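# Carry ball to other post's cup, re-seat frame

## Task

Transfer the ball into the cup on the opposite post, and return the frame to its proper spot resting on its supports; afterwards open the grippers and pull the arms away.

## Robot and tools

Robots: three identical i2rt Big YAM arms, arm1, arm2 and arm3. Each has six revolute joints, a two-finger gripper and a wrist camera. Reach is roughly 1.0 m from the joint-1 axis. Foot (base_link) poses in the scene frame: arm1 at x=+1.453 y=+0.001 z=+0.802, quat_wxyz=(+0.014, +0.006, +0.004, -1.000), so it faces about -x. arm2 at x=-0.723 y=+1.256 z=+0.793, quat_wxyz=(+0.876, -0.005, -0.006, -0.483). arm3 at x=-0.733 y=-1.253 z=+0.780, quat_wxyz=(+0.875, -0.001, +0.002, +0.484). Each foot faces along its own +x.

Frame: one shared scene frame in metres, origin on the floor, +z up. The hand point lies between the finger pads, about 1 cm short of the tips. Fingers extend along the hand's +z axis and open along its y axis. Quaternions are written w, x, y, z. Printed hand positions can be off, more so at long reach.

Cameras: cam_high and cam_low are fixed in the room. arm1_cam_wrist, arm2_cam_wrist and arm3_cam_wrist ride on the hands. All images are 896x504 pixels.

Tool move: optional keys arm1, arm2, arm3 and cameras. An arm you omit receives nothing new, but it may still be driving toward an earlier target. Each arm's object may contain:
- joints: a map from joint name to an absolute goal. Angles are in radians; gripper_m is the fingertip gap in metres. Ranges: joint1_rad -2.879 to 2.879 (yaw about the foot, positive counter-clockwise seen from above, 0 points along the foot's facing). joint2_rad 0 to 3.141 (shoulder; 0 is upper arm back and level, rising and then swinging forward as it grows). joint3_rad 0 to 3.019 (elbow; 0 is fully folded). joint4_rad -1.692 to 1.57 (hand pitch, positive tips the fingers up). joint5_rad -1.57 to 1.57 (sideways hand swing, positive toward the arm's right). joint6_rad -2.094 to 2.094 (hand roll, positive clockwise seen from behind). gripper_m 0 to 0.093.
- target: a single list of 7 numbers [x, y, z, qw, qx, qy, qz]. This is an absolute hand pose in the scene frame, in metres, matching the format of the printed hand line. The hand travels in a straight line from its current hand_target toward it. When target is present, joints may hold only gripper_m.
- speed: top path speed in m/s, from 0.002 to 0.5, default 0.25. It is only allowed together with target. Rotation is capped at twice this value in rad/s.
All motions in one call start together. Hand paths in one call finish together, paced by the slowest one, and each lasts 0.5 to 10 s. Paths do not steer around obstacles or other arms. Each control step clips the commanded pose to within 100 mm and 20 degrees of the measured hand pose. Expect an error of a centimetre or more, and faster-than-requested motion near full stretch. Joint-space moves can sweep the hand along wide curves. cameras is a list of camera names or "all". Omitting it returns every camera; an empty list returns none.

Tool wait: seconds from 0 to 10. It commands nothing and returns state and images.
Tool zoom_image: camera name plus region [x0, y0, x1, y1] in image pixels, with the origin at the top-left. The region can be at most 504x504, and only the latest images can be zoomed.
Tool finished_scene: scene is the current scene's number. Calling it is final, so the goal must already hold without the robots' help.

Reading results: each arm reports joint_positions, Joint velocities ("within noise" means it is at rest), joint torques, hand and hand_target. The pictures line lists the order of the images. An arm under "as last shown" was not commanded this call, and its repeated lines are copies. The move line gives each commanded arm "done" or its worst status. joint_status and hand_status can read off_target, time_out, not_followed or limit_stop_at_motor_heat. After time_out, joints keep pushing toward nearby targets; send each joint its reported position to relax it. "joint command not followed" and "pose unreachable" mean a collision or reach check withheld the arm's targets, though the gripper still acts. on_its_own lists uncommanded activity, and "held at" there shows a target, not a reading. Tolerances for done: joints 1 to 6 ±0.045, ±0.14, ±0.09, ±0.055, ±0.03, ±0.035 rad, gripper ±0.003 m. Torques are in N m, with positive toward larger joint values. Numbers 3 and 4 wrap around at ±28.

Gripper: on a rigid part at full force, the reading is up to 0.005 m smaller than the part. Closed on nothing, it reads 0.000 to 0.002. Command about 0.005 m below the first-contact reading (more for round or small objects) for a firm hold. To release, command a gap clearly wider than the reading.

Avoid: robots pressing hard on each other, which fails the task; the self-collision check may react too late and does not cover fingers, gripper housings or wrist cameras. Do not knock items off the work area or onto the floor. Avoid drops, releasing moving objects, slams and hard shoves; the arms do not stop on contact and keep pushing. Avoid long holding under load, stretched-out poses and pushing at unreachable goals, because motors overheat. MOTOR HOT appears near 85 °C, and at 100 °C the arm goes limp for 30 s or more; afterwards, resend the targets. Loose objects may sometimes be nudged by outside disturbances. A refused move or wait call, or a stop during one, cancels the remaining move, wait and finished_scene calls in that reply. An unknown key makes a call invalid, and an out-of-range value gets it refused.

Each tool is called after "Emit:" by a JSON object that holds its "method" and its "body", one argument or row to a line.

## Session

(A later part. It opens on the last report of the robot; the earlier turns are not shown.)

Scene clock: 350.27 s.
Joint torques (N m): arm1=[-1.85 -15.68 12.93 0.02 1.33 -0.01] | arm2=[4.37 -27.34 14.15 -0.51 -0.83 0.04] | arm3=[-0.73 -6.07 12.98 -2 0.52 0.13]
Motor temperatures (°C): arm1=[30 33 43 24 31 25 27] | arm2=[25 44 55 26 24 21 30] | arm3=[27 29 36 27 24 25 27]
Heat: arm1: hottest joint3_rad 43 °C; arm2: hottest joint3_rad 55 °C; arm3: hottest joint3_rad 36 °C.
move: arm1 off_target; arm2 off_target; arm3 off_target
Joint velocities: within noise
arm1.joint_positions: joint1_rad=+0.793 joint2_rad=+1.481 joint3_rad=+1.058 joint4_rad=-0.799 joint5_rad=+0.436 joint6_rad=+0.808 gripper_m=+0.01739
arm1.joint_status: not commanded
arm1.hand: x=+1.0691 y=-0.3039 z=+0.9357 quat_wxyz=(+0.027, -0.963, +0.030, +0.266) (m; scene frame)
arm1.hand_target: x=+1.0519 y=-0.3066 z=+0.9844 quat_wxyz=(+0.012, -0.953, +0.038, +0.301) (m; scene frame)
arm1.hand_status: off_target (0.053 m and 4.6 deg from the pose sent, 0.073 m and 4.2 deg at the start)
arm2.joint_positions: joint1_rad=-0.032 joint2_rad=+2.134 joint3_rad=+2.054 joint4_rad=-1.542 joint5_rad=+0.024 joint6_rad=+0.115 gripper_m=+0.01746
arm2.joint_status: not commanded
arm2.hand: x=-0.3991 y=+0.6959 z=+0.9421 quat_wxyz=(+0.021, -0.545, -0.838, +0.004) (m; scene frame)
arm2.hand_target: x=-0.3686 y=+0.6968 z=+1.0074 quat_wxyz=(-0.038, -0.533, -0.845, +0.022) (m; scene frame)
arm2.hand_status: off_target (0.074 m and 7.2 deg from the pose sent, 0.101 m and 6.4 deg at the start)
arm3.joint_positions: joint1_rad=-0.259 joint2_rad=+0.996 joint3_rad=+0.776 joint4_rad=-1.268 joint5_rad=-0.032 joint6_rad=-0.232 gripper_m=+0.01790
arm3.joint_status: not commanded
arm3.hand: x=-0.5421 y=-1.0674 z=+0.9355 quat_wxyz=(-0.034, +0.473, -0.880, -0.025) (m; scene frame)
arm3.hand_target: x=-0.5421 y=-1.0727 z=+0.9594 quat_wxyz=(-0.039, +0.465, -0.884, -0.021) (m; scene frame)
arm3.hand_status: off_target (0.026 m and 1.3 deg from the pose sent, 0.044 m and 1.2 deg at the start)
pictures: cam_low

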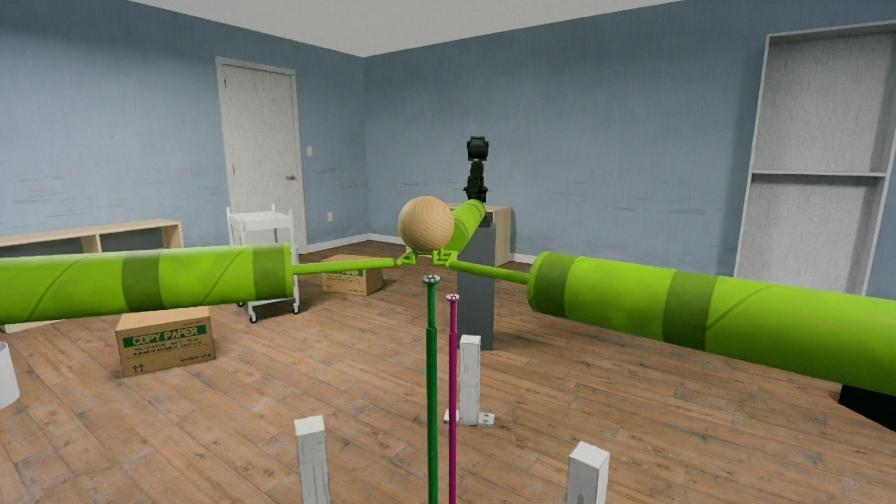

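Emit:
{"method": "move", "body": {
  "arm1": {"target":[0.926,-0.035,0.980,0.0118,-0.9529,0.0375,0.3005],"speed":0.08},
  "arm2": {"target":[-0.509,0.956,0.972,0.0369,0.5331,0.8449,-0.0233],"speed":0.08},
  "arm3": {"target":[-0.672,-0.799,0.962,0.0386,-0.4651,0.8842,0.0203],"speed":0.08},
  "cameras": ["cam_low","cam_high"]
}}

Emit:
{"method": "zoom_image", "body": {
  "camera": "cam_low",
  "region": [400, 200, 500, 320]
}}

Emit:
{"method": "zoom_image", "body": {
  "camera": "cam_high",
  "region": [410, 210, 500, 300]
}}

Scene clock: 363.93 s.
Joint torques (N m): arm1=[-3.02 -13.04 12.98 1.18 0.32 -0.03] | arm2=[2.61 -14.04 7.97 0.25 -0.33 0.11] | arm3=[2.49 -11.05 13.72 -1.02 -0.12 0.51]
Motor temperatures (°C): arm1=[30 33 45 24 31 25 27] | arm2=[25 45 52 26 24 21 30] | arm3=[27 29 38 27 24 25 27]
Heat: arm1: hottest joint3_rad 45 °C; arm2: hottest joint3_rad 52 °C; arm3: hottest joint3_rad 38 °C.
move: arm1 off_target; arm2 off_target; arm3 off_target
Joint velocities: within noise
arm1.joint_positions: joint1_rad=+0.094 joint2_rad=+1.417 joint3_rad=+0.987 joint4_rad=-0.603 joint5_rad=+0.089 joint6_rad=+0.171 gripper_m=+0.01739
arm1.joint_status: not commanded
arm1.hand: x=+0.9492 y=-0.0465 z=+0.9411 quat_wxyz=(+0.008, -0.964, +0.034, +0.264) (m; scene frame)
arm1.hand_target: x=+0.9284 y=-0.0348 z=+0.9803 quat_wxyz=(+0.013, -0.953, +0.038, +0.301) (m; scene frame)
arm1.hand_status: off_target (0.047 m and 4.4 deg from the pose sent, 0.308 m and 4.6 deg at the start)
arm2.joint_positions: joint1_rad=+0.045 joint2_rad=+1.341 joint3_rad=+1.040 joint4_rad=-1.254 joint5_rad=+0.017 joint6_rad=+0.165 gripper_m=+0.01746
arm2.joint_status: not commanded
arm2.hand: x=-0.5156 y=+0.9526 z=+0.9544 quat_wxyz=(-0.010, -0.535, -0.845, +0.015) (m; scene frame)
arm2.hand_target: x=-0.5093 y=+0.9561 z=+0.9716 quat_wxyz=(-0.037, -0.533, -0.845, +0.023) (m; scene frame)
arm2.hand_status: off_target (0.019 m and 3.2 deg from the pose sent, 0.284 m and 7.2 deg at the start)
arm3.joint_positions: joint1_rad=+0.414 joint2_rad=+1.509 joint3_rad=+1.223 joint4_rad=-1.225 joint5_rad=+0.048 joint6_rad=+0.439 gripper_m=+0.01789
arm3.joint_status: not commanded
arm3.hand: x=-0.6593 y=-0.8114 z=+0.9377 quat_wxyz=(-0.035, +0.472, -0.881, -0.009) (m; scene frame)
arm3.hand_target: x=-0.6719 y=-0.8000 z=+0.9618 quat_wxyz=(-0.039, +0.466, -0.884, -0.021) (m; scene frame)
arm3.hand_status: off_target (0.030 m and 1.6 deg from the pose sent, 0.299 m and 1.3 deg at the start)
pictures: cam_high, cam_low

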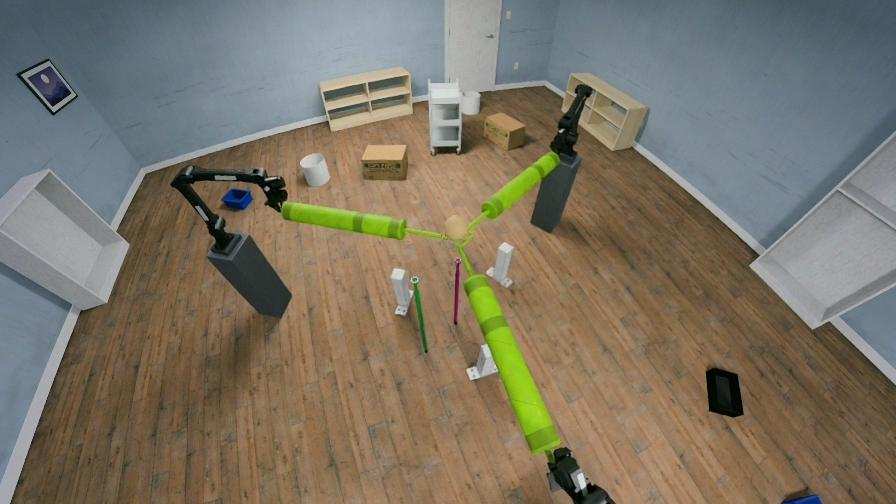

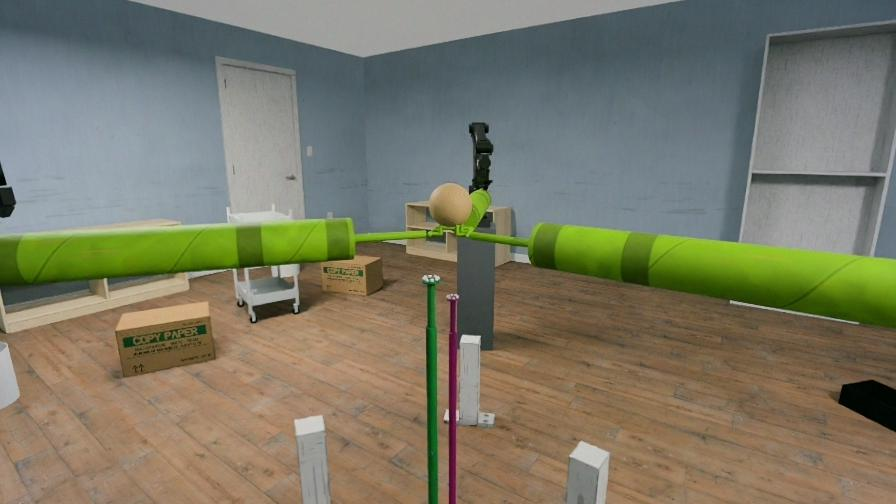

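Scaled by 4.200 from the camera's 896x504 image, which has a finer 1280x720 frame.

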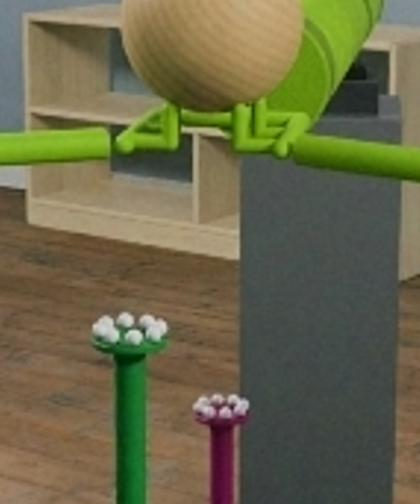

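Scaled by 5.600 from the camera's 896x504 image, which has a finer 1280x720 frame.

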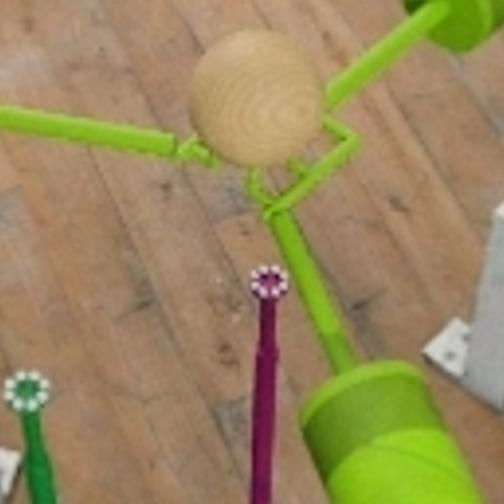

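Emit:
{"method": "move", "body": {
  "arm1": {"target":[0.926,-0.025,0.843,0.0118,-0.9529,0.0375,0.3005],"speed":0.08},
  "arm2": {"target":[-0.509,0.966,0.835,0.0369,0.5331,0.8449,-0.0233],"speed":0.08},
  "arm3": {"target":[-0.672,-0.789,0.825,0.0386,-0.4651,0.8842,0.0203],"speed":0.08},
  "cameras": ["cam_low","cam_high"]
}}

Emit:
{"method": "zoom_image", "body": {
  "camera": "cam_low",
  "region": [400, 220, 500, 320]
}}

Emit:
{"method": "zoom_image", "body": {
  "camera": "cam_high",
  "region": [410, 220, 500, 310]
}}

Scene clock: 379.37 s.
Joint torques (N m): arm1=[-2.37 -14.68 7.57 2.37 0.15 0.03] | arm2=[2.32 -10.64 6.65 0.68 -0.25 0.08] | arm3=[1.08 -12.34 8.98 0.42 0.08 0.35]
Motor temperatures (°C): arm1=[30 33 44 24 30 24 27] | arm2=[25 40 48 26 24 21 30] | arm3=[27 29 40 27 24 25 27]
Heat: arm1: hottest joint3_rad 44 °C; arm2: hottest joint3_rad 48 °C; arm3: hottest joint3_rad 40 °C.
move: arm1 off_target; arm2 done; arm3 off_target
Joint velocities: within noise
arm1.joint_positions: joint1_rad=+0.065 joint2_rad=+1.633 joint3_rad=+0.849 joint4_rad=-0.235 joint5_rad=+0.081 joint6_rad=+0.147 gripper_m=+0.01739
arm1.joint_status: not commanded
arm1.hand: x=+0.9410 y=-0.0331 z=+0.8212 quat_wxyz=(+0.010, -0.962, +0.035, +0.270) (m; scene frame)
arm1.hand_target: x=+0.9266 y=-0.0249 z=+0.8432 quat_wxyz=(+0.012, -0.953, +0.038, +0.300) (m; scene frame)
arm1.hand_status: off_target (0.028 m and 3.7 deg from the pose sent, 0.103 m and 4.4 deg at the start)
arm2.joint_positions: joint1_rad=+0.067 joint2_rad=+1.447 joint3_rad=+0.784 joint4_rad=-0.861 joint5_rad=+0.017 joint6_rad=+0.188 gripper_m=+0.01746
arm2.joint_status: not commanded
arm2.hand: x=-0.5170 y=+0.9676 z=+0.8329 quat_wxyz=(-0.026, -0.535, -0.844, +0.021) (m; scene frame)
arm2.hand_target: x=-0.5091 y=+0.9661 z=+0.8351 quat_wxyz=(-0.037, -0.533, -0.845, +0.023) (m; scene frame)
arm2.hand_status: done (0.008 m and 1.3 deg from the pose sent, 0.120 m and 3.2 deg at the start)
arm3.joint_positions: joint1_rad=+0.432 joint2_rad=+1.680 joint3_rad=+1.084 joint4_rad=-0.910 joint5_rad=+0.044 joint6_rad=+0.457 gripper_m=+0.01789
arm3.joint_status: not commanded
arm3.hand: x=-0.6665 y=-0.7954 z=+0.8178 quat_wxyz=(-0.035, +0.473, -0.880, -0.013) (m; scene frame)
arm3.hand_target: x=-0.6719 y=-0.7891 z=+0.8250 quat_wxyz=(-0.038, +0.465, -0.884, -0.021) (m; scene frame)
arm3.hand_status: off_target (0.011 m and 1.4 deg from the pose sent, 0.116 m and 1.7 deg at the start)
pictures: cam_high, cam_low

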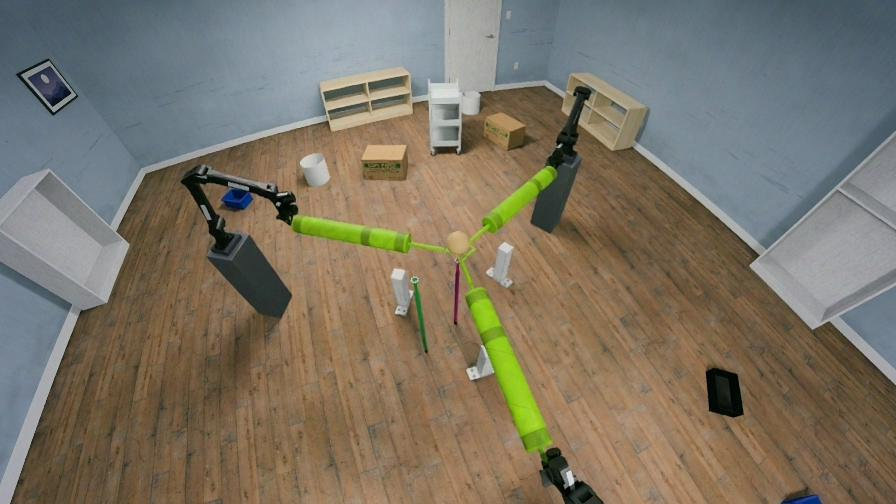

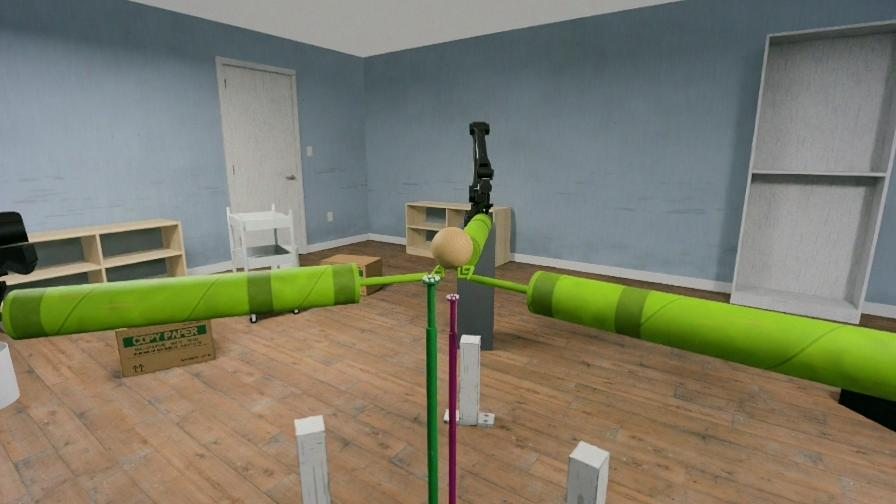

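Scaled by 5.040 from the camera's 896x504 image, which has a finer 1280x720 frame.

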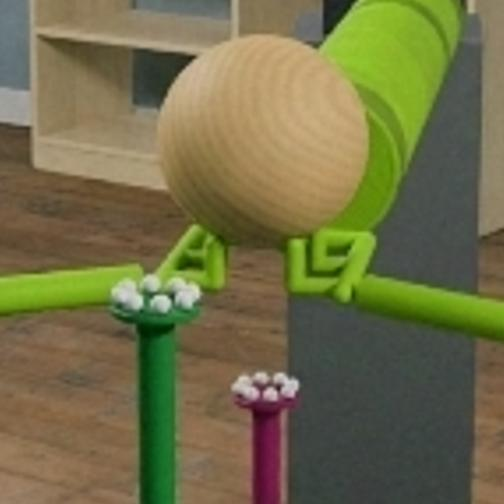

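Scaled by 5.600 from the camera's 896x504 image, which has a finer 1280x720 frame.

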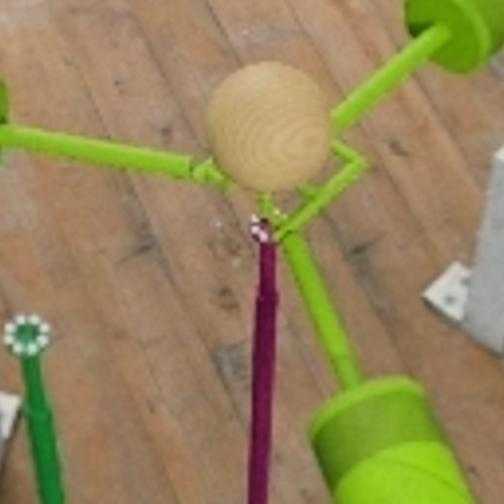

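Emit:
{"method": "move", "body": {
  "arm1": {"target":[0.932,-0.028,0.782,0.0118,-0.9529,0.0375,0.3005],"speed":0.06},
  "arm2": {"target":[-0.504,0.963,0.773,0.0369,0.5331,0.8449,-0.0233],"speed":0.06},
  "arm3": {"target":[-0.667,-0.792,0.764,0.0386,-0.4651,0.8842,0.0203],"speed":0.06},
  "cameras": ["cam_low","cam_high"]
}}

Emit:
{"method": "zoom_image", "body": {
  "camera": "cam_low",
  "region": [400, 220, 500, 320]
}}

Emit:
{"method": "zoom_image", "body": {
  "camera": "cam_high",
  "region": [410, 220, 500, 310]
}}

Scene clock: 392.30 s.
Joint torques (N m): arm1=[-1.61 -15.44 5.86 2.14 0.32 0.11] | arm2=[2.32 -11.46 5.67 0.87 -0.23 0.08] | arm3=[0.26 -12.57 7.68 0.46 -0.08 0.23]
Motor temperatures (°C): arm1=[29 32 41 24 29 24 27] | arm2=[25 38 46 26 24 21 30] | arm3=[27 29 38 27 23 25 27]
Heat: arm1: hottest joint3_rad 41 °C; arm2: hottest joint3_rad 46 °C; arm3: hottest joint3_rad 38 °C.
move: arm1 off_target; arm2 off_target; arm3 done
Joint velocities: within noise
arm1.joint_positions: joint1_rad=+0.065 joint2_rad=+1.760 joint3_rad=+0.802 joint4_rad=-0.047 joint5_rad=+0.080 joint6_rad=+0.147 gripper_m=+0.01739
arm1.joint_status: not commanded
arm1.hand: x=+0.9432 y=-0.0325 z=+0.7654 quat_wxyz=(+0.009, -0.960, +0.036, +0.276) (m; scene frame)
arm1.hand_target: x=+0.9322 y=-0.0280 z=+0.7820 quat_wxyz=(+0.012, -0.953, +0.038, +0.300) (m; scene frame)
arm1.hand_status: off_target (0.021 m and 3.0 deg from the pose sent, 0.041 m and 3.7 deg at the start)
arm2.joint_positions: joint1_rad=+0.074 joint2_rad=+1.593 joint3_rad=+0.731 joint4_rad=-0.668 joint5_rad=+0.017 joint6_rad=+0.196 gripper_m=+0.01746
arm2.joint_status: not commanded
arm2.hand: x=-0.5136 y=+0.9669 z=+0.7708 quat_wxyz=(-0.022, -0.535, -0.844, +0.020) (m; scene frame)
arm2.hand_target: x=-0.5042 y=+0.9631 z=+0.7732 quat_wxyz=(-0.037, -0.533, -0.845, +0.023) (m; scene frame)
arm2.hand_status: off_target (0.011 m and 1.7 deg from the pose sent, 0.061 m and 1.3 deg at the start)
arm3.joint_positions: joint1_rad=+0.429 joint2_rad=+1.776 joint3_rad=+1.025 joint4_rad=-0.749 joint5_rad=+0.047 joint6_rad=+0.456 gripper_m=+0.01789
arm3.joint_status: not commanded
arm3.hand: x=-0.6649 y=-0.7958 z=+0.7598 quat_wxyz=(-0.038, +0.472, -0.881, -0.015) (m; scene frame)
arm3.hand_target: x=-0.6669 y=-0.7921 z=+0.7640 quat_wxyz=(-0.039, +0.465, -0.884, -0.020) (m; scene frame)
arm3.hand_status: done (0.006 m and 1.1 deg from the pose sent, 0.054 m and 1.4 deg at the start)
pictures: cam_high, cam_low

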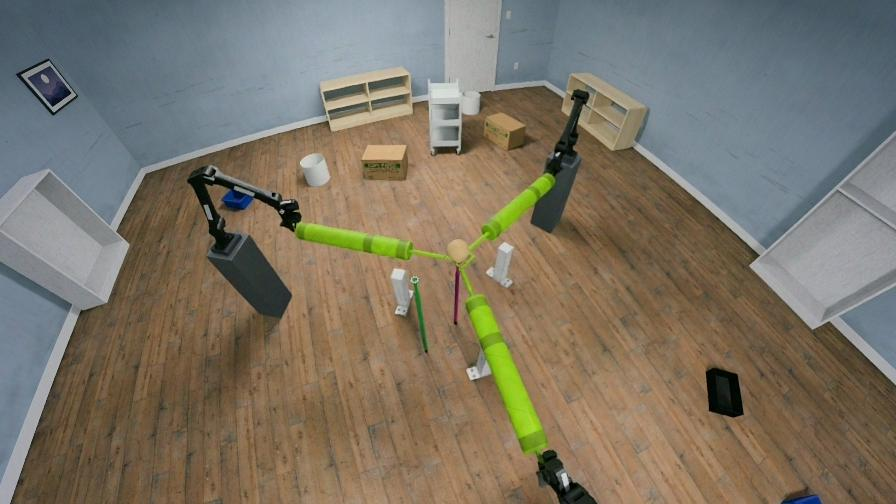

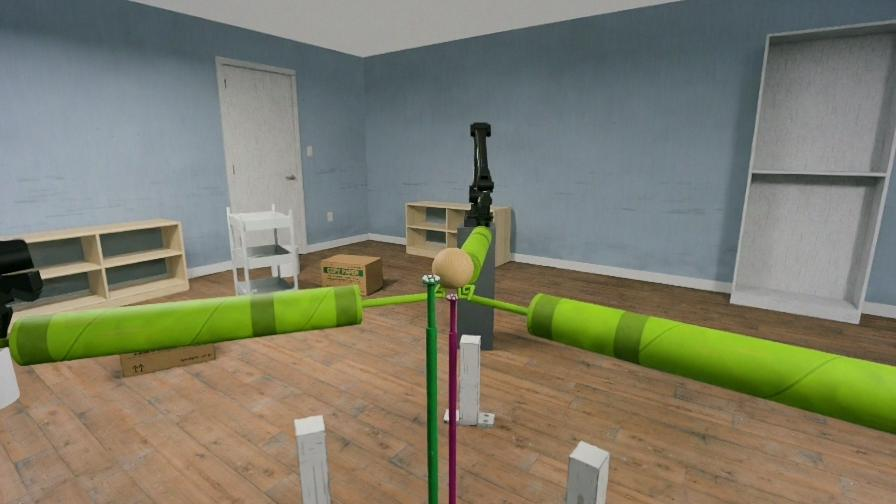

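Scaled by 5.040 from the camera's 896x504 image, which has a finer 1280x720 frame.

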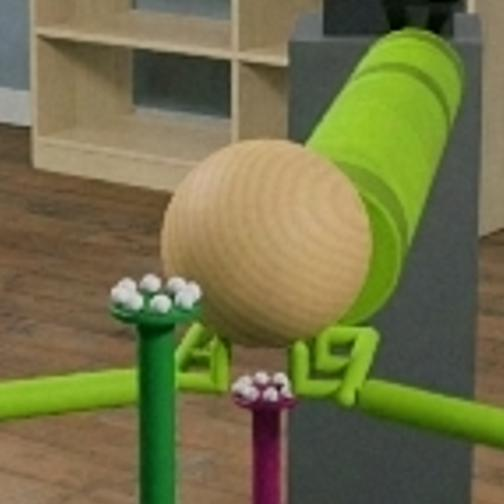

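Scaled by 5.600 from the camera's 896x504 image, which has a finer 1280x720 frame.

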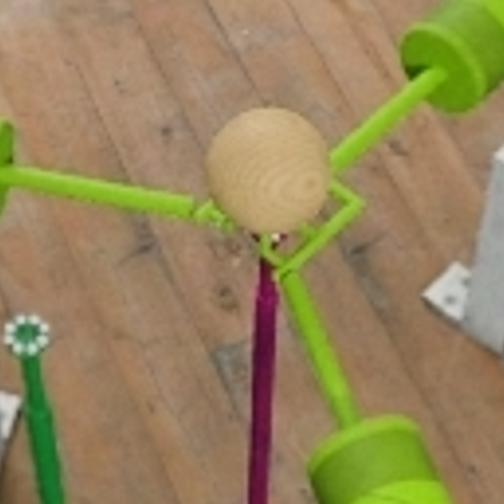

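Emit:
{"method": "move", "body": {
  "arm1": {"target":[0.933,-0.027,0.694,0.0118,-0.9529,0.0375,0.3005],"speed":0.05},
  "arm2": {"target":[-0.506,0.964,0.687,0.0369,0.5331,0.8449,-0.0233],"speed":0.05},
  "arm3": {"target":[-0.666,-0.793,0.677,0.0386,-0.4651,0.8842,0.0203],"speed":0.05},
  "cameras": ["cam_low","cam_high"]
}}

Emit:
{"method": "zoom_image", "body": {
  "camera": "cam_low",
  "region": [400, 240, 500, 340]
}}

Emit:
{"method": "zoom_image", "body": {
  "camera": "cam_high",
  "region": [410, 220, 500, 310]
}}

Scene clock: 405.40 s.
Joint torques (N m): arm1=[-1.61 -15.27 4.26 2.18 0.31 0.1] | arm2=[1.96 -12.22 3.6 0.92 -0.21 0.05] | arm3=[0.26 -12.86 5.98 0.66 -0.08 0.22]
Motor temperatures (°C): arm1=[29 32 39 24 29 24 27] | arm2=[25 36 43 26 24 21 30] | arm3=[27 30 37 27 23 25 27]
Heat: arm1: hottest joint3_rad 39 °C; arm2: hottest joint3_rad 43 °C; arm3: hottest joint3_rad 37 °C.
move: arm1 off_target; arm2 done; arm3 done
Joint velocities: within noise
arm1.joint_positions: joint1_rad=+0.065 joint2_rad=+1.989 joint3_rad=+0.791 joint4_rad=+0.205 joint5_rad=+0.080 joint6_rad=+0.147 gripper_m=+0.01739
arm1.joint_status: not commanded
arm1.hand: x=+0.9440 y=-0.0318 z=+0.6834 quat_wxyz=(+0.009, -0.959, +0.036, +0.282) (m; scene frame)
arm1.hand_target: x=+0.9331 y=-0.0270 z=+0.6942 quat_wxyz=(+0.012, -0.953, +0.038, +0.301) (m; scene frame)
arm1.hand_status: off_target (0.016 m and 2.2 deg from the pose sent, 0.072 m and 3.0 deg at the start)
arm2.joint_positions: joint1_rad=+0.077 joint2_rad=+1.822 joint3_rad=+0.692 joint4_rad=-0.390 joint5_rad=+0.016 joint6_rad=+0.196 gripper_m=+0.01746
arm2.joint_status: not commanded
arm2.hand: x=-0.5123 y=+0.9662 z=+0.6881 quat_wxyz=(-0.027, -0.534, -0.845, +0.021) (m; scene frame)
arm2.hand_target: x=-0.5060 y=+0.9640 z=+0.6871 quat_wxyz=(-0.037, -0.533, -0.845, +0.023) (m; scene frame)
arm2.hand_status: done (0.007 m and 1.2 deg from the pose sent, 0.084 m and 1.7 deg at the start)
arm3.joint_positions: joint1_rad=+0.427 joint2_rad=+1.951 joint3_rad=+0.991 joint4_rad=-0.534 joint5_rad=+0.047 joint6_rad=+0.454 gripper_m=+0.01789
arm3.joint_status: not commanded
arm3.hand: x=-0.6640 y=-0.7955 z=+0.6768 quat_wxyz=(-0.040, +0.471, -0.881, -0.017) (m; scene frame)
arm3.hand_target: x=-0.6659 y=-0.7930 z=+0.6771 quat_wxyz=(-0.039, +0.465, -0.884, -0.020) (m; scene frame)
arm3.hand_status: done (0.003 m and 0.9 deg from the pose sent, 0.083 m and 1.1 deg at the start)
pictures: cam_high, cam_low

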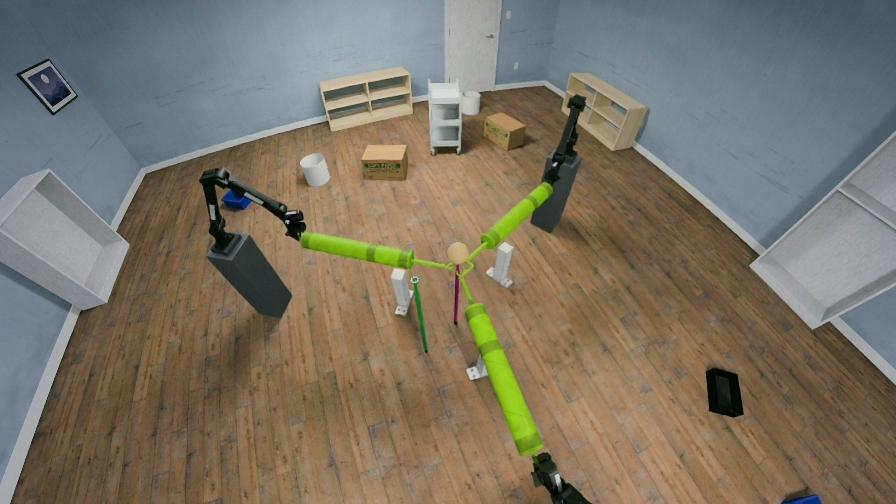

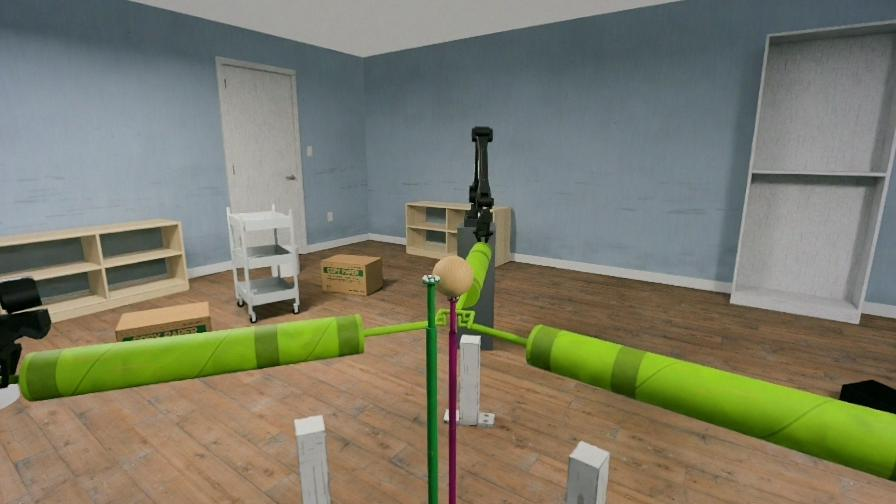

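Scaled by 5.040 from the camera's 896x504 image, which has a finer 1280x720 frame.

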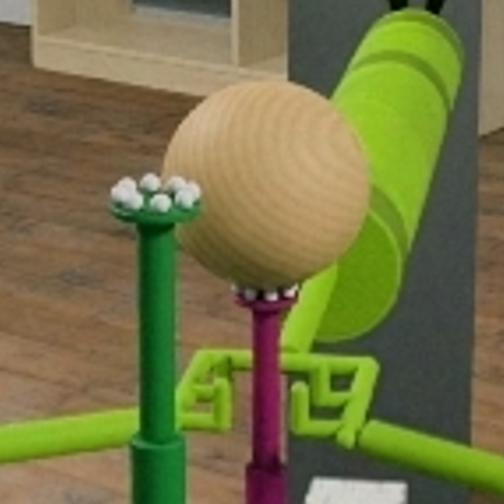

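Scaled by 5.600 from the camera's 896x504 image, which has a finer 1280x720 frame.

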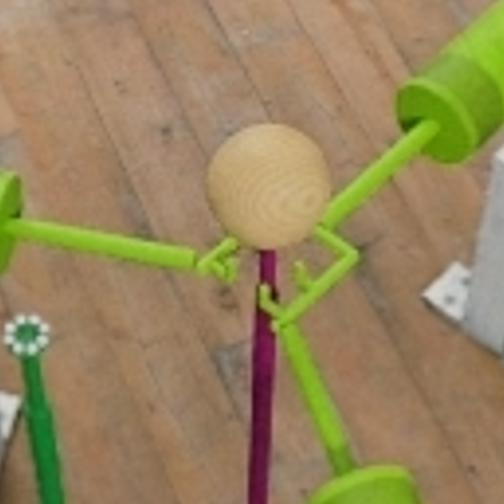

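Emit:
{"method": "move", "body": {
  "arm1": {"target":[0.892,0.058,0.694,0.0118,-0.9529,0.0375,0.3005],"speed":0.06},
  "arm2": {"target":[-0.547,1.049,0.687,0.0369,0.5331,0.8449,-0.0233],"speed":0.06},
  "arm3": {"target":[-0.707,-0.708,0.677,0.0386,-0.4651,0.8842,0.0203],"speed":0.06},
  "cameras": ["cam_high","cam_low"]
}}

Emit:
{"method": "zoom_image", "body": {
  "camera": "cam_low",
  "region": [400, 240, 500, 400]
}}

Emit:
{"method": "zoom_image", "body": {
  "camera": "cam_high",
  "region": [410, 210, 530, 320]
}}

Scene clock: 427.37 s.
Joint torques (N m): arm1=[-2.2 -16.38 6.23 1.18 -0.06 0.07] | arm2=[2.26 -11.69 1.36 0.28 -0.15 0.1] | arm3=[1.38 -15.15 9.22 -0.39 0.03 0.4]
Motor temperatures (°C): arm1=[29 32 35 24 28 24 27] | arm2=[25 34 38 26 24 21 30] | arm3=[27 30 36 27 23 25 28]
Heat: arm1: hottest joint3_rad 35 °C; arm2: hottest joint3_rad 38 °C; arm3: hottest joint3_rad 36 °C.
move: arm1 off_target; arm2 done; arm3 off_target
Joint velocities: within noise
arm1.joint_positions: joint1_rad=-0.121 joint2_rad=+2.041 joint3_rad=+0.896 joint4_rad=+0.164 joint5_rad=-0.022 joint6_rad=-0.005 gripper_m=+0.01739
arm1.joint_status: not commanded
arm1.hand: x=+0.9074 y=+0.0489 z=+0.6810 quat_wxyz=(+0.008, -0.958, +0.037, +0.286) (m; scene frame)
arm1.hand_target: x=+0.8925 y=+0.0581 z=+0.6942 quat_wxyz=(+0.012, -0.953, +0.038, +0.301) (m; scene frame)
arm1.hand_status: off_target (0.022 m and 1.8 deg from the pose sent, 0.104 m and 2.3 deg at the start)
arm2.joint_positions: joint1_rad=+0.143 joint2_rad=+1.722 joint3_rad=+0.452 joint4_rad=-0.249 joint5_rad=+0.020 joint6_rad=+0.262 gripper_m=+0.01746
arm2.joint_status: not commanded
arm2.hand: x=-0.5492 y=+1.0451 z=+0.6816 quat_wxyz=(-0.028, -0.534, -0.845, +0.022) (m; scene frame)
arm2.hand_target: x=-0.5470 y=+1.0488 z=+0.6867 quat_wxyz=(-0.037, -0.533, -0.845, +0.023) (m; scene frame)
arm2.hand_status: done (0.007 m and 1.0 deg from the pose sent, 0.090 m and 1.2 deg at the start)
arm3.joint_positions: joint1_rad=+0.511 joint2_rad=+2.084 joint3_rad=+1.226 joint4_rad=-0.638 joint5_rad=+0.052 joint6_rad=+0.534 gripper_m=+0.01789
arm3.joint_status: not commanded
arm3.hand: x=-0.6981 y=-0.7195 z=+0.6710 quat_wxyz=(-0.040, +0.473, -0.880, -0.018) (m; scene frame)
arm3.hand_target: x=-0.7070 y=-0.7084 z=+0.6772 quat_wxyz=(-0.039, +0.465, -0.884, -0.021) (m; scene frame)
arm3.hand_status: off_target (0.016 m and 1.1 deg from the pose sent, 0.098 m and 1.0 deg at the start)
pictures: cam_high, cam_low

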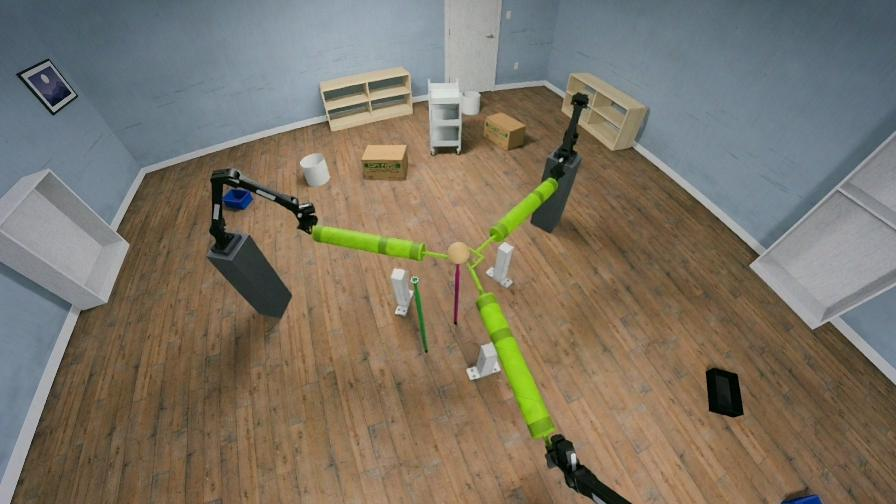

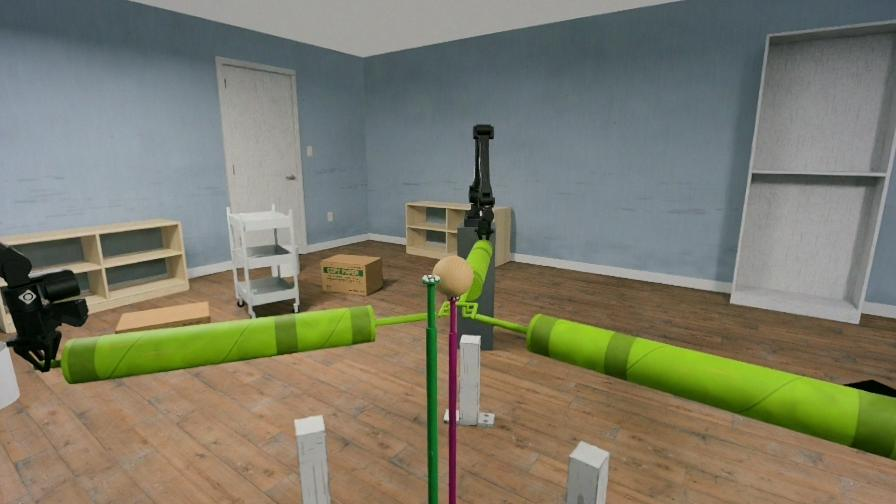

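Scaled by 3.150 from the camera's 896x504 image, which has a finer 1280x720 frame.

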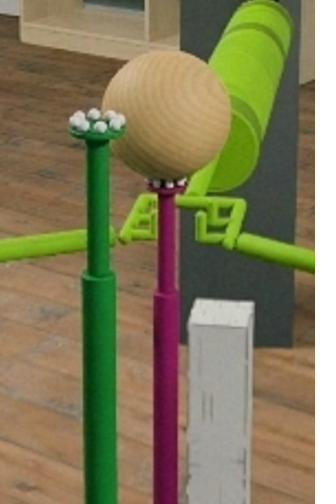

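Scaled by 4.200 from the camera's 896x504 image, which has a finer 1280x720 frame.

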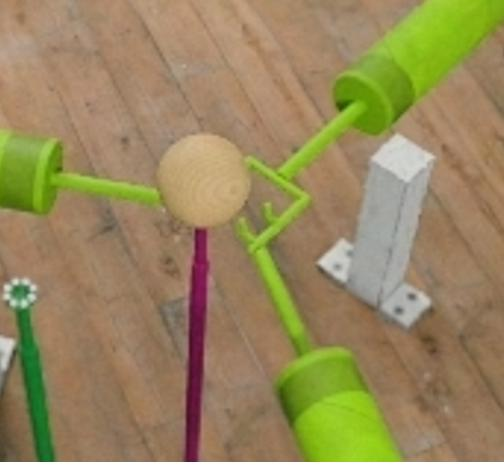

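Emit:
{"method": "move", "body": {
  "arm1": {"target":[0.879,0.053,0.507,0.0118,-0.9529,0.0375,0.3005],"speed":0.1},
  "arm2": {"target":[-0.556,1.045,0.509,0.0369,0.5331,0.8449,-0.0233],"speed":0.1},
  "arm3": {"target":[-0.718,-0.711,0.495,0.0386,-0.4651,0.8842,0.0203],"speed":0.1},
  "cameras": ["cam_high","cam_low"]
}}

Emit:
{"method": "zoom_image", "body": {
  "camera": "cam_high",
  "region": [370, 210, 530, 380]
}}

Emit:
{"method": "zoom_image", "body": {
  "camera": "cam_low",
  "region": [250, 250, 650, 500]
}}

Scene clock: 437.73 s.
Joint torques (N m): arm1=[-0.73 -18.9 2.97 2.18 0.34 0.2] | arm2=[0.44 -11.63 -1.73 0.8 -0.31 -0.16] | arm3=[1.79 -16.21 5.7 0.29 0.04 0.42]
Motor temperatures (°C): arm1=[29 33 35 24 28 24 28] | arm2=[25 34 36 26 24 21 30] | arm3=[27 30 36 27 23 25 28]
Heat: arm1: hottest joint3_rad 35 °C; arm2: hottest joint3_rad 36 °C; arm3: hottest joint3_rad 36 °C.
move: arm1 off_target; arm2 done; arm3 off_target
Joint velocities: within noise
arm1.joint_positions: joint1_rad=-0.121 joint2_rad=+2.556 joint3_rad=+1.123 joint4_rad=+0.437 joint5_rad=-0.024 joint6_rad=-0.006 gripper_m=+0.01739
arm1.joint_status: not commanded
arm1.hand: x=+0.8972 y=+0.0515 z=+0.4943 quat_wxyz=(+0.007, -0.960, +0.037, +0.278) (m; scene frame)
arm1.hand_target: x=+0.8793 y=+0.0530 z=+0.5074 quat_wxyz=(+0.012, -0.953, +0.038, +0.300) (m; scene frame)
arm1.hand_status: off_target (0.022 m and 2.7 deg from the pose sent, 0.176 m and 1.8 deg at the start)
arm2.joint_positions: joint1_rad=+0.132 joint2_rad=+2.425 joint3_rad=+0.579 joint4_rad=+0.332 joint5_rad=+0.022 joint6_rad=+0.256 gripper_m=+0.01746
arm2.joint_status: not commanded
arm2.hand: x=-0.5572 y=+1.0479 z=+0.5121 quat_wxyz=(-0.030, -0.536, -0.843, +0.024) (m; scene frame)
arm2.hand_target: x=-0.5561 y=+1.0450 z=+0.5091 quat_wxyz=(-0.037, -0.533, -0.845, +0.023) (m; scene frame)
arm2.hand_status: done (0.004 m and 0.9 deg from the pose sent, 0.173 m and 1.1 deg at the start)
arm3.joint_positions: joint1_rad=+0.527 joint2_rad=+2.478 joint3_rad=+1.330 joint4_rad=-0.354 joint5_rad=+0.053 joint6_rad=+0.552 gripper_m=+0.01789
arm3.joint_status: not commanded
arm3.hand: x=-0.7070 y=-0.7188 z=+0.4948 quat_wxyz=(-0.039, +0.472, -0.880, -0.016) (m; scene frame)
arm3.hand_target: x=-0.7180 y=-0.7113 z=+0.4952 quat_wxyz=(-0.038, +0.465, -0.884, -0.021) (m; scene frame)
arm3.hand_status: off_target (0.014 m and 1.1 deg from the pose sent, 0.177 m and 1.1 deg at the start)
pictures: cam_high, cam_low

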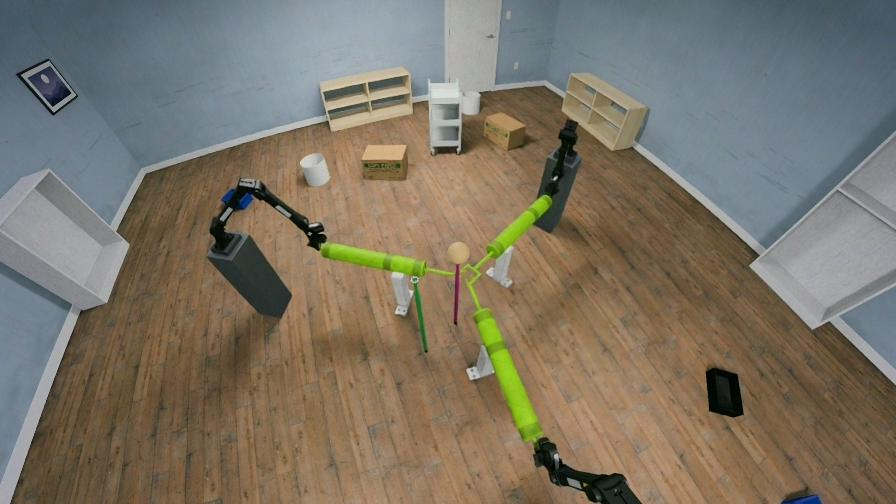

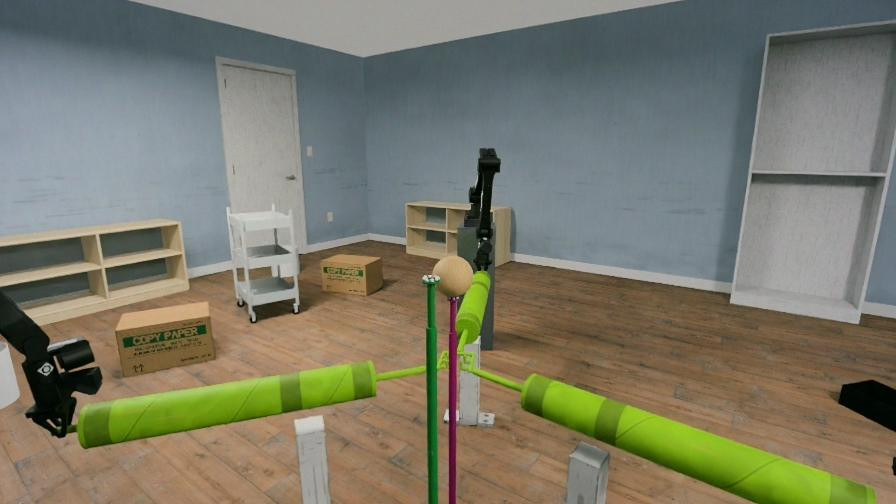

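Scaled by 2.965 from the camera's 896x504 image, which has a finer 1280x720 frame.

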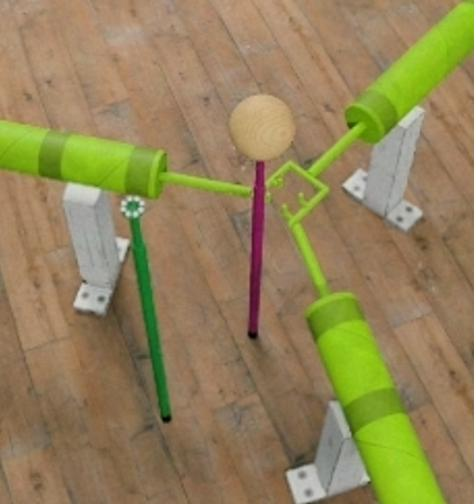

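Scaled by 1.260 from the camera's 896x504 image, which has a finer 1280x720 frame.

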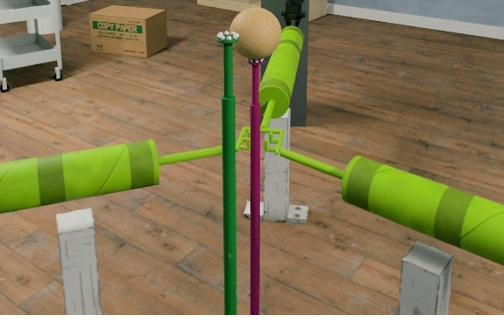

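Emit:
{"method": "move", "body": {
  "arm1": {"target":[0.875,0.046,0.470,0.0118,-0.9529,0.0375,0.3005],"speed":0.05},
  "arm2": {"target":[-0.556,1.039,0.467,0.0369,0.5331,0.8449,-0.0233],"speed":0.05},
  "arm3": {"target":[-0.722,-0.715,0.452,0.0386,-0.4651,0.8842,0.0203],"speed":0.05},
  "cameras": ["cam_high","cam_low"]
}}

Emit:
{"method": "zoom_image", "body": {
  "camera": "cam_high",
  "region": [370, 210, 530, 380]
}}

Emit:
{"method": "zoom_image", "body": {
  "camera": "cam_low",
  "region": [250, 250, 650, 500]
}}

Scene clock: 450.90 s.
Joint torques (N m): arm1=[-0.62 -19.02 2.81 2.26 0.33 0.26] | arm2=[0.38 -12.28 -1.99 0.83 -0.3 -0.19] | arm3=[1.73 -16.21 5.19 0.4 0.07 0.41]
Motor temperatures (°C): arm1=[29 35 33 24 28 24 28] | arm2=[25 33 35 26 24 21 31] | arm3=[27 32 34 27 23 25 28]
Heat: arm1: hottest joint2_rad 35 °C; arm2: hottest joint3_rad 35 °C; arm3: hottest joint3_rad 34 °C.
move: arm1 off_target; arm2 done; arm3 off_target
Joint velocities: within noise
arm1.joint_positions: joint1_rad=-0.106 joint2_rad=+2.653 joint3_rad=+1.194 joint4_rad=+0.462 joint5_rad=-0.014 joint6_rad=+0.002 gripper_m=+0.01739
arm1.joint_status: not commanded
arm1.hand: x=+0.8940 y=+0.0456 z=+0.4578 quat_wxyz=(+0.008, -0.960, +0.035, +0.278) (m; scene frame)
arm1.hand_target: x=+0.8755 y=+0.0458 z=+0.4703 quat_wxyz=(+0.012, -0.953, +0.037, +0.300) (m; scene frame)
arm1.hand_status: off_target (0.023 m and 2.8 deg from the pose sent, 0.033 m and 2.7 deg at the start)
arm2.joint_positions: joint1_rad=+0.119 joint2_rad=+2.567 joint3_rad=+0.662 joint4_rad=+0.386 joint5_rad=+0.021 joint6_rad=+0.244 gripper_m=+0.01746
arm2.joint_status: not commanded
arm2.hand: x=-0.5583 y=+1.0436 z=+0.4702 quat_wxyz=(-0.028, -0.537, -0.843, +0.023) (m; scene frame)
arm2.hand_target: x=-0.5561 y=+1.0392 z=+0.4671 quat_wxyz=(-0.037, -0.533, -0.845, +0.023) (m; scene frame)
arm2.hand_status: done (0.006 m and 1.2 deg from the pose sent, 0.046 m and 0.9 deg at the start)
arm3.joint_positions: joint1_rad=+0.534 joint2_rad=+2.575 joint3_rad=+1.373 joint4_rad=-0.301 joint5_rad=+0.053 joint6_rad=+0.560 gripper_m=+0.01789
arm3.joint_status: not commanded
arm3.hand: x=-0.7111 y=-0.7223 z=+0.4529 quat_wxyz=(-0.038, +0.472, -0.881, -0.016) (m; scene frame)
arm3.hand_target: x=-0.7219 y=-0.7154 z=+0.4521 quat_wxyz=(-0.038, +0.465, -0.884, -0.020) (m; scene frame)
arm3.hand_status: off_target (0.013 m and 1.0 deg from the pose sent, 0.045 m and 1.1 deg at the start)
pictures: cam_high, cam_low

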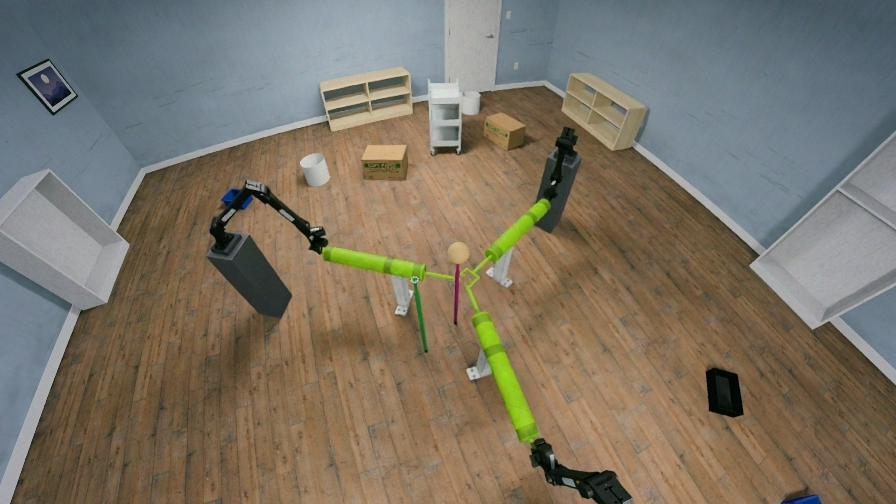

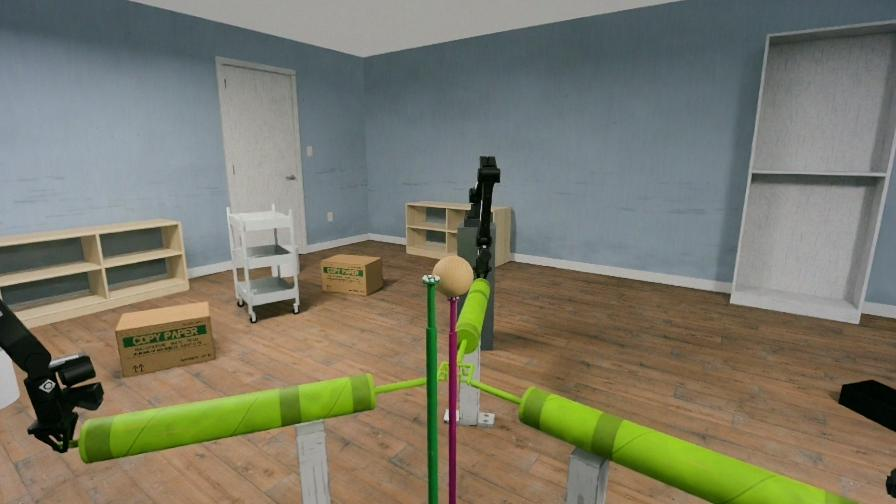

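Scaled by 2.965 from the camera's 896x504 image, which has a finer 1280x720 frame.

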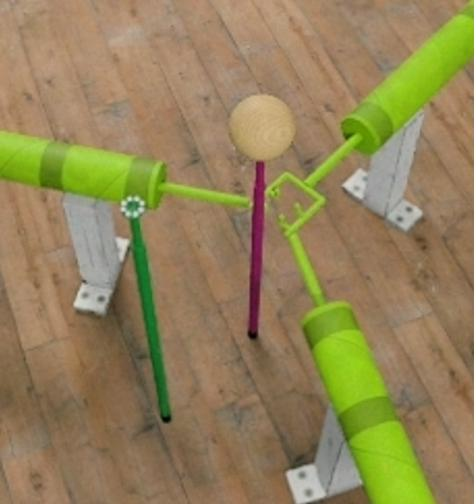

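Scaled by 1.260 from the camera's 896x504 image, which has a finer 1280x720 frame.

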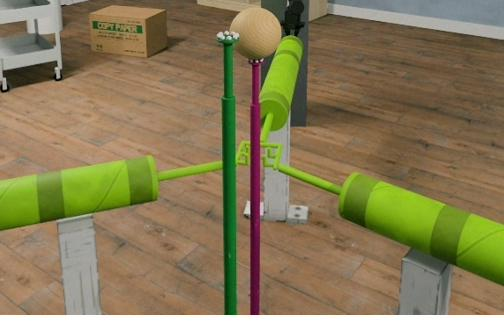

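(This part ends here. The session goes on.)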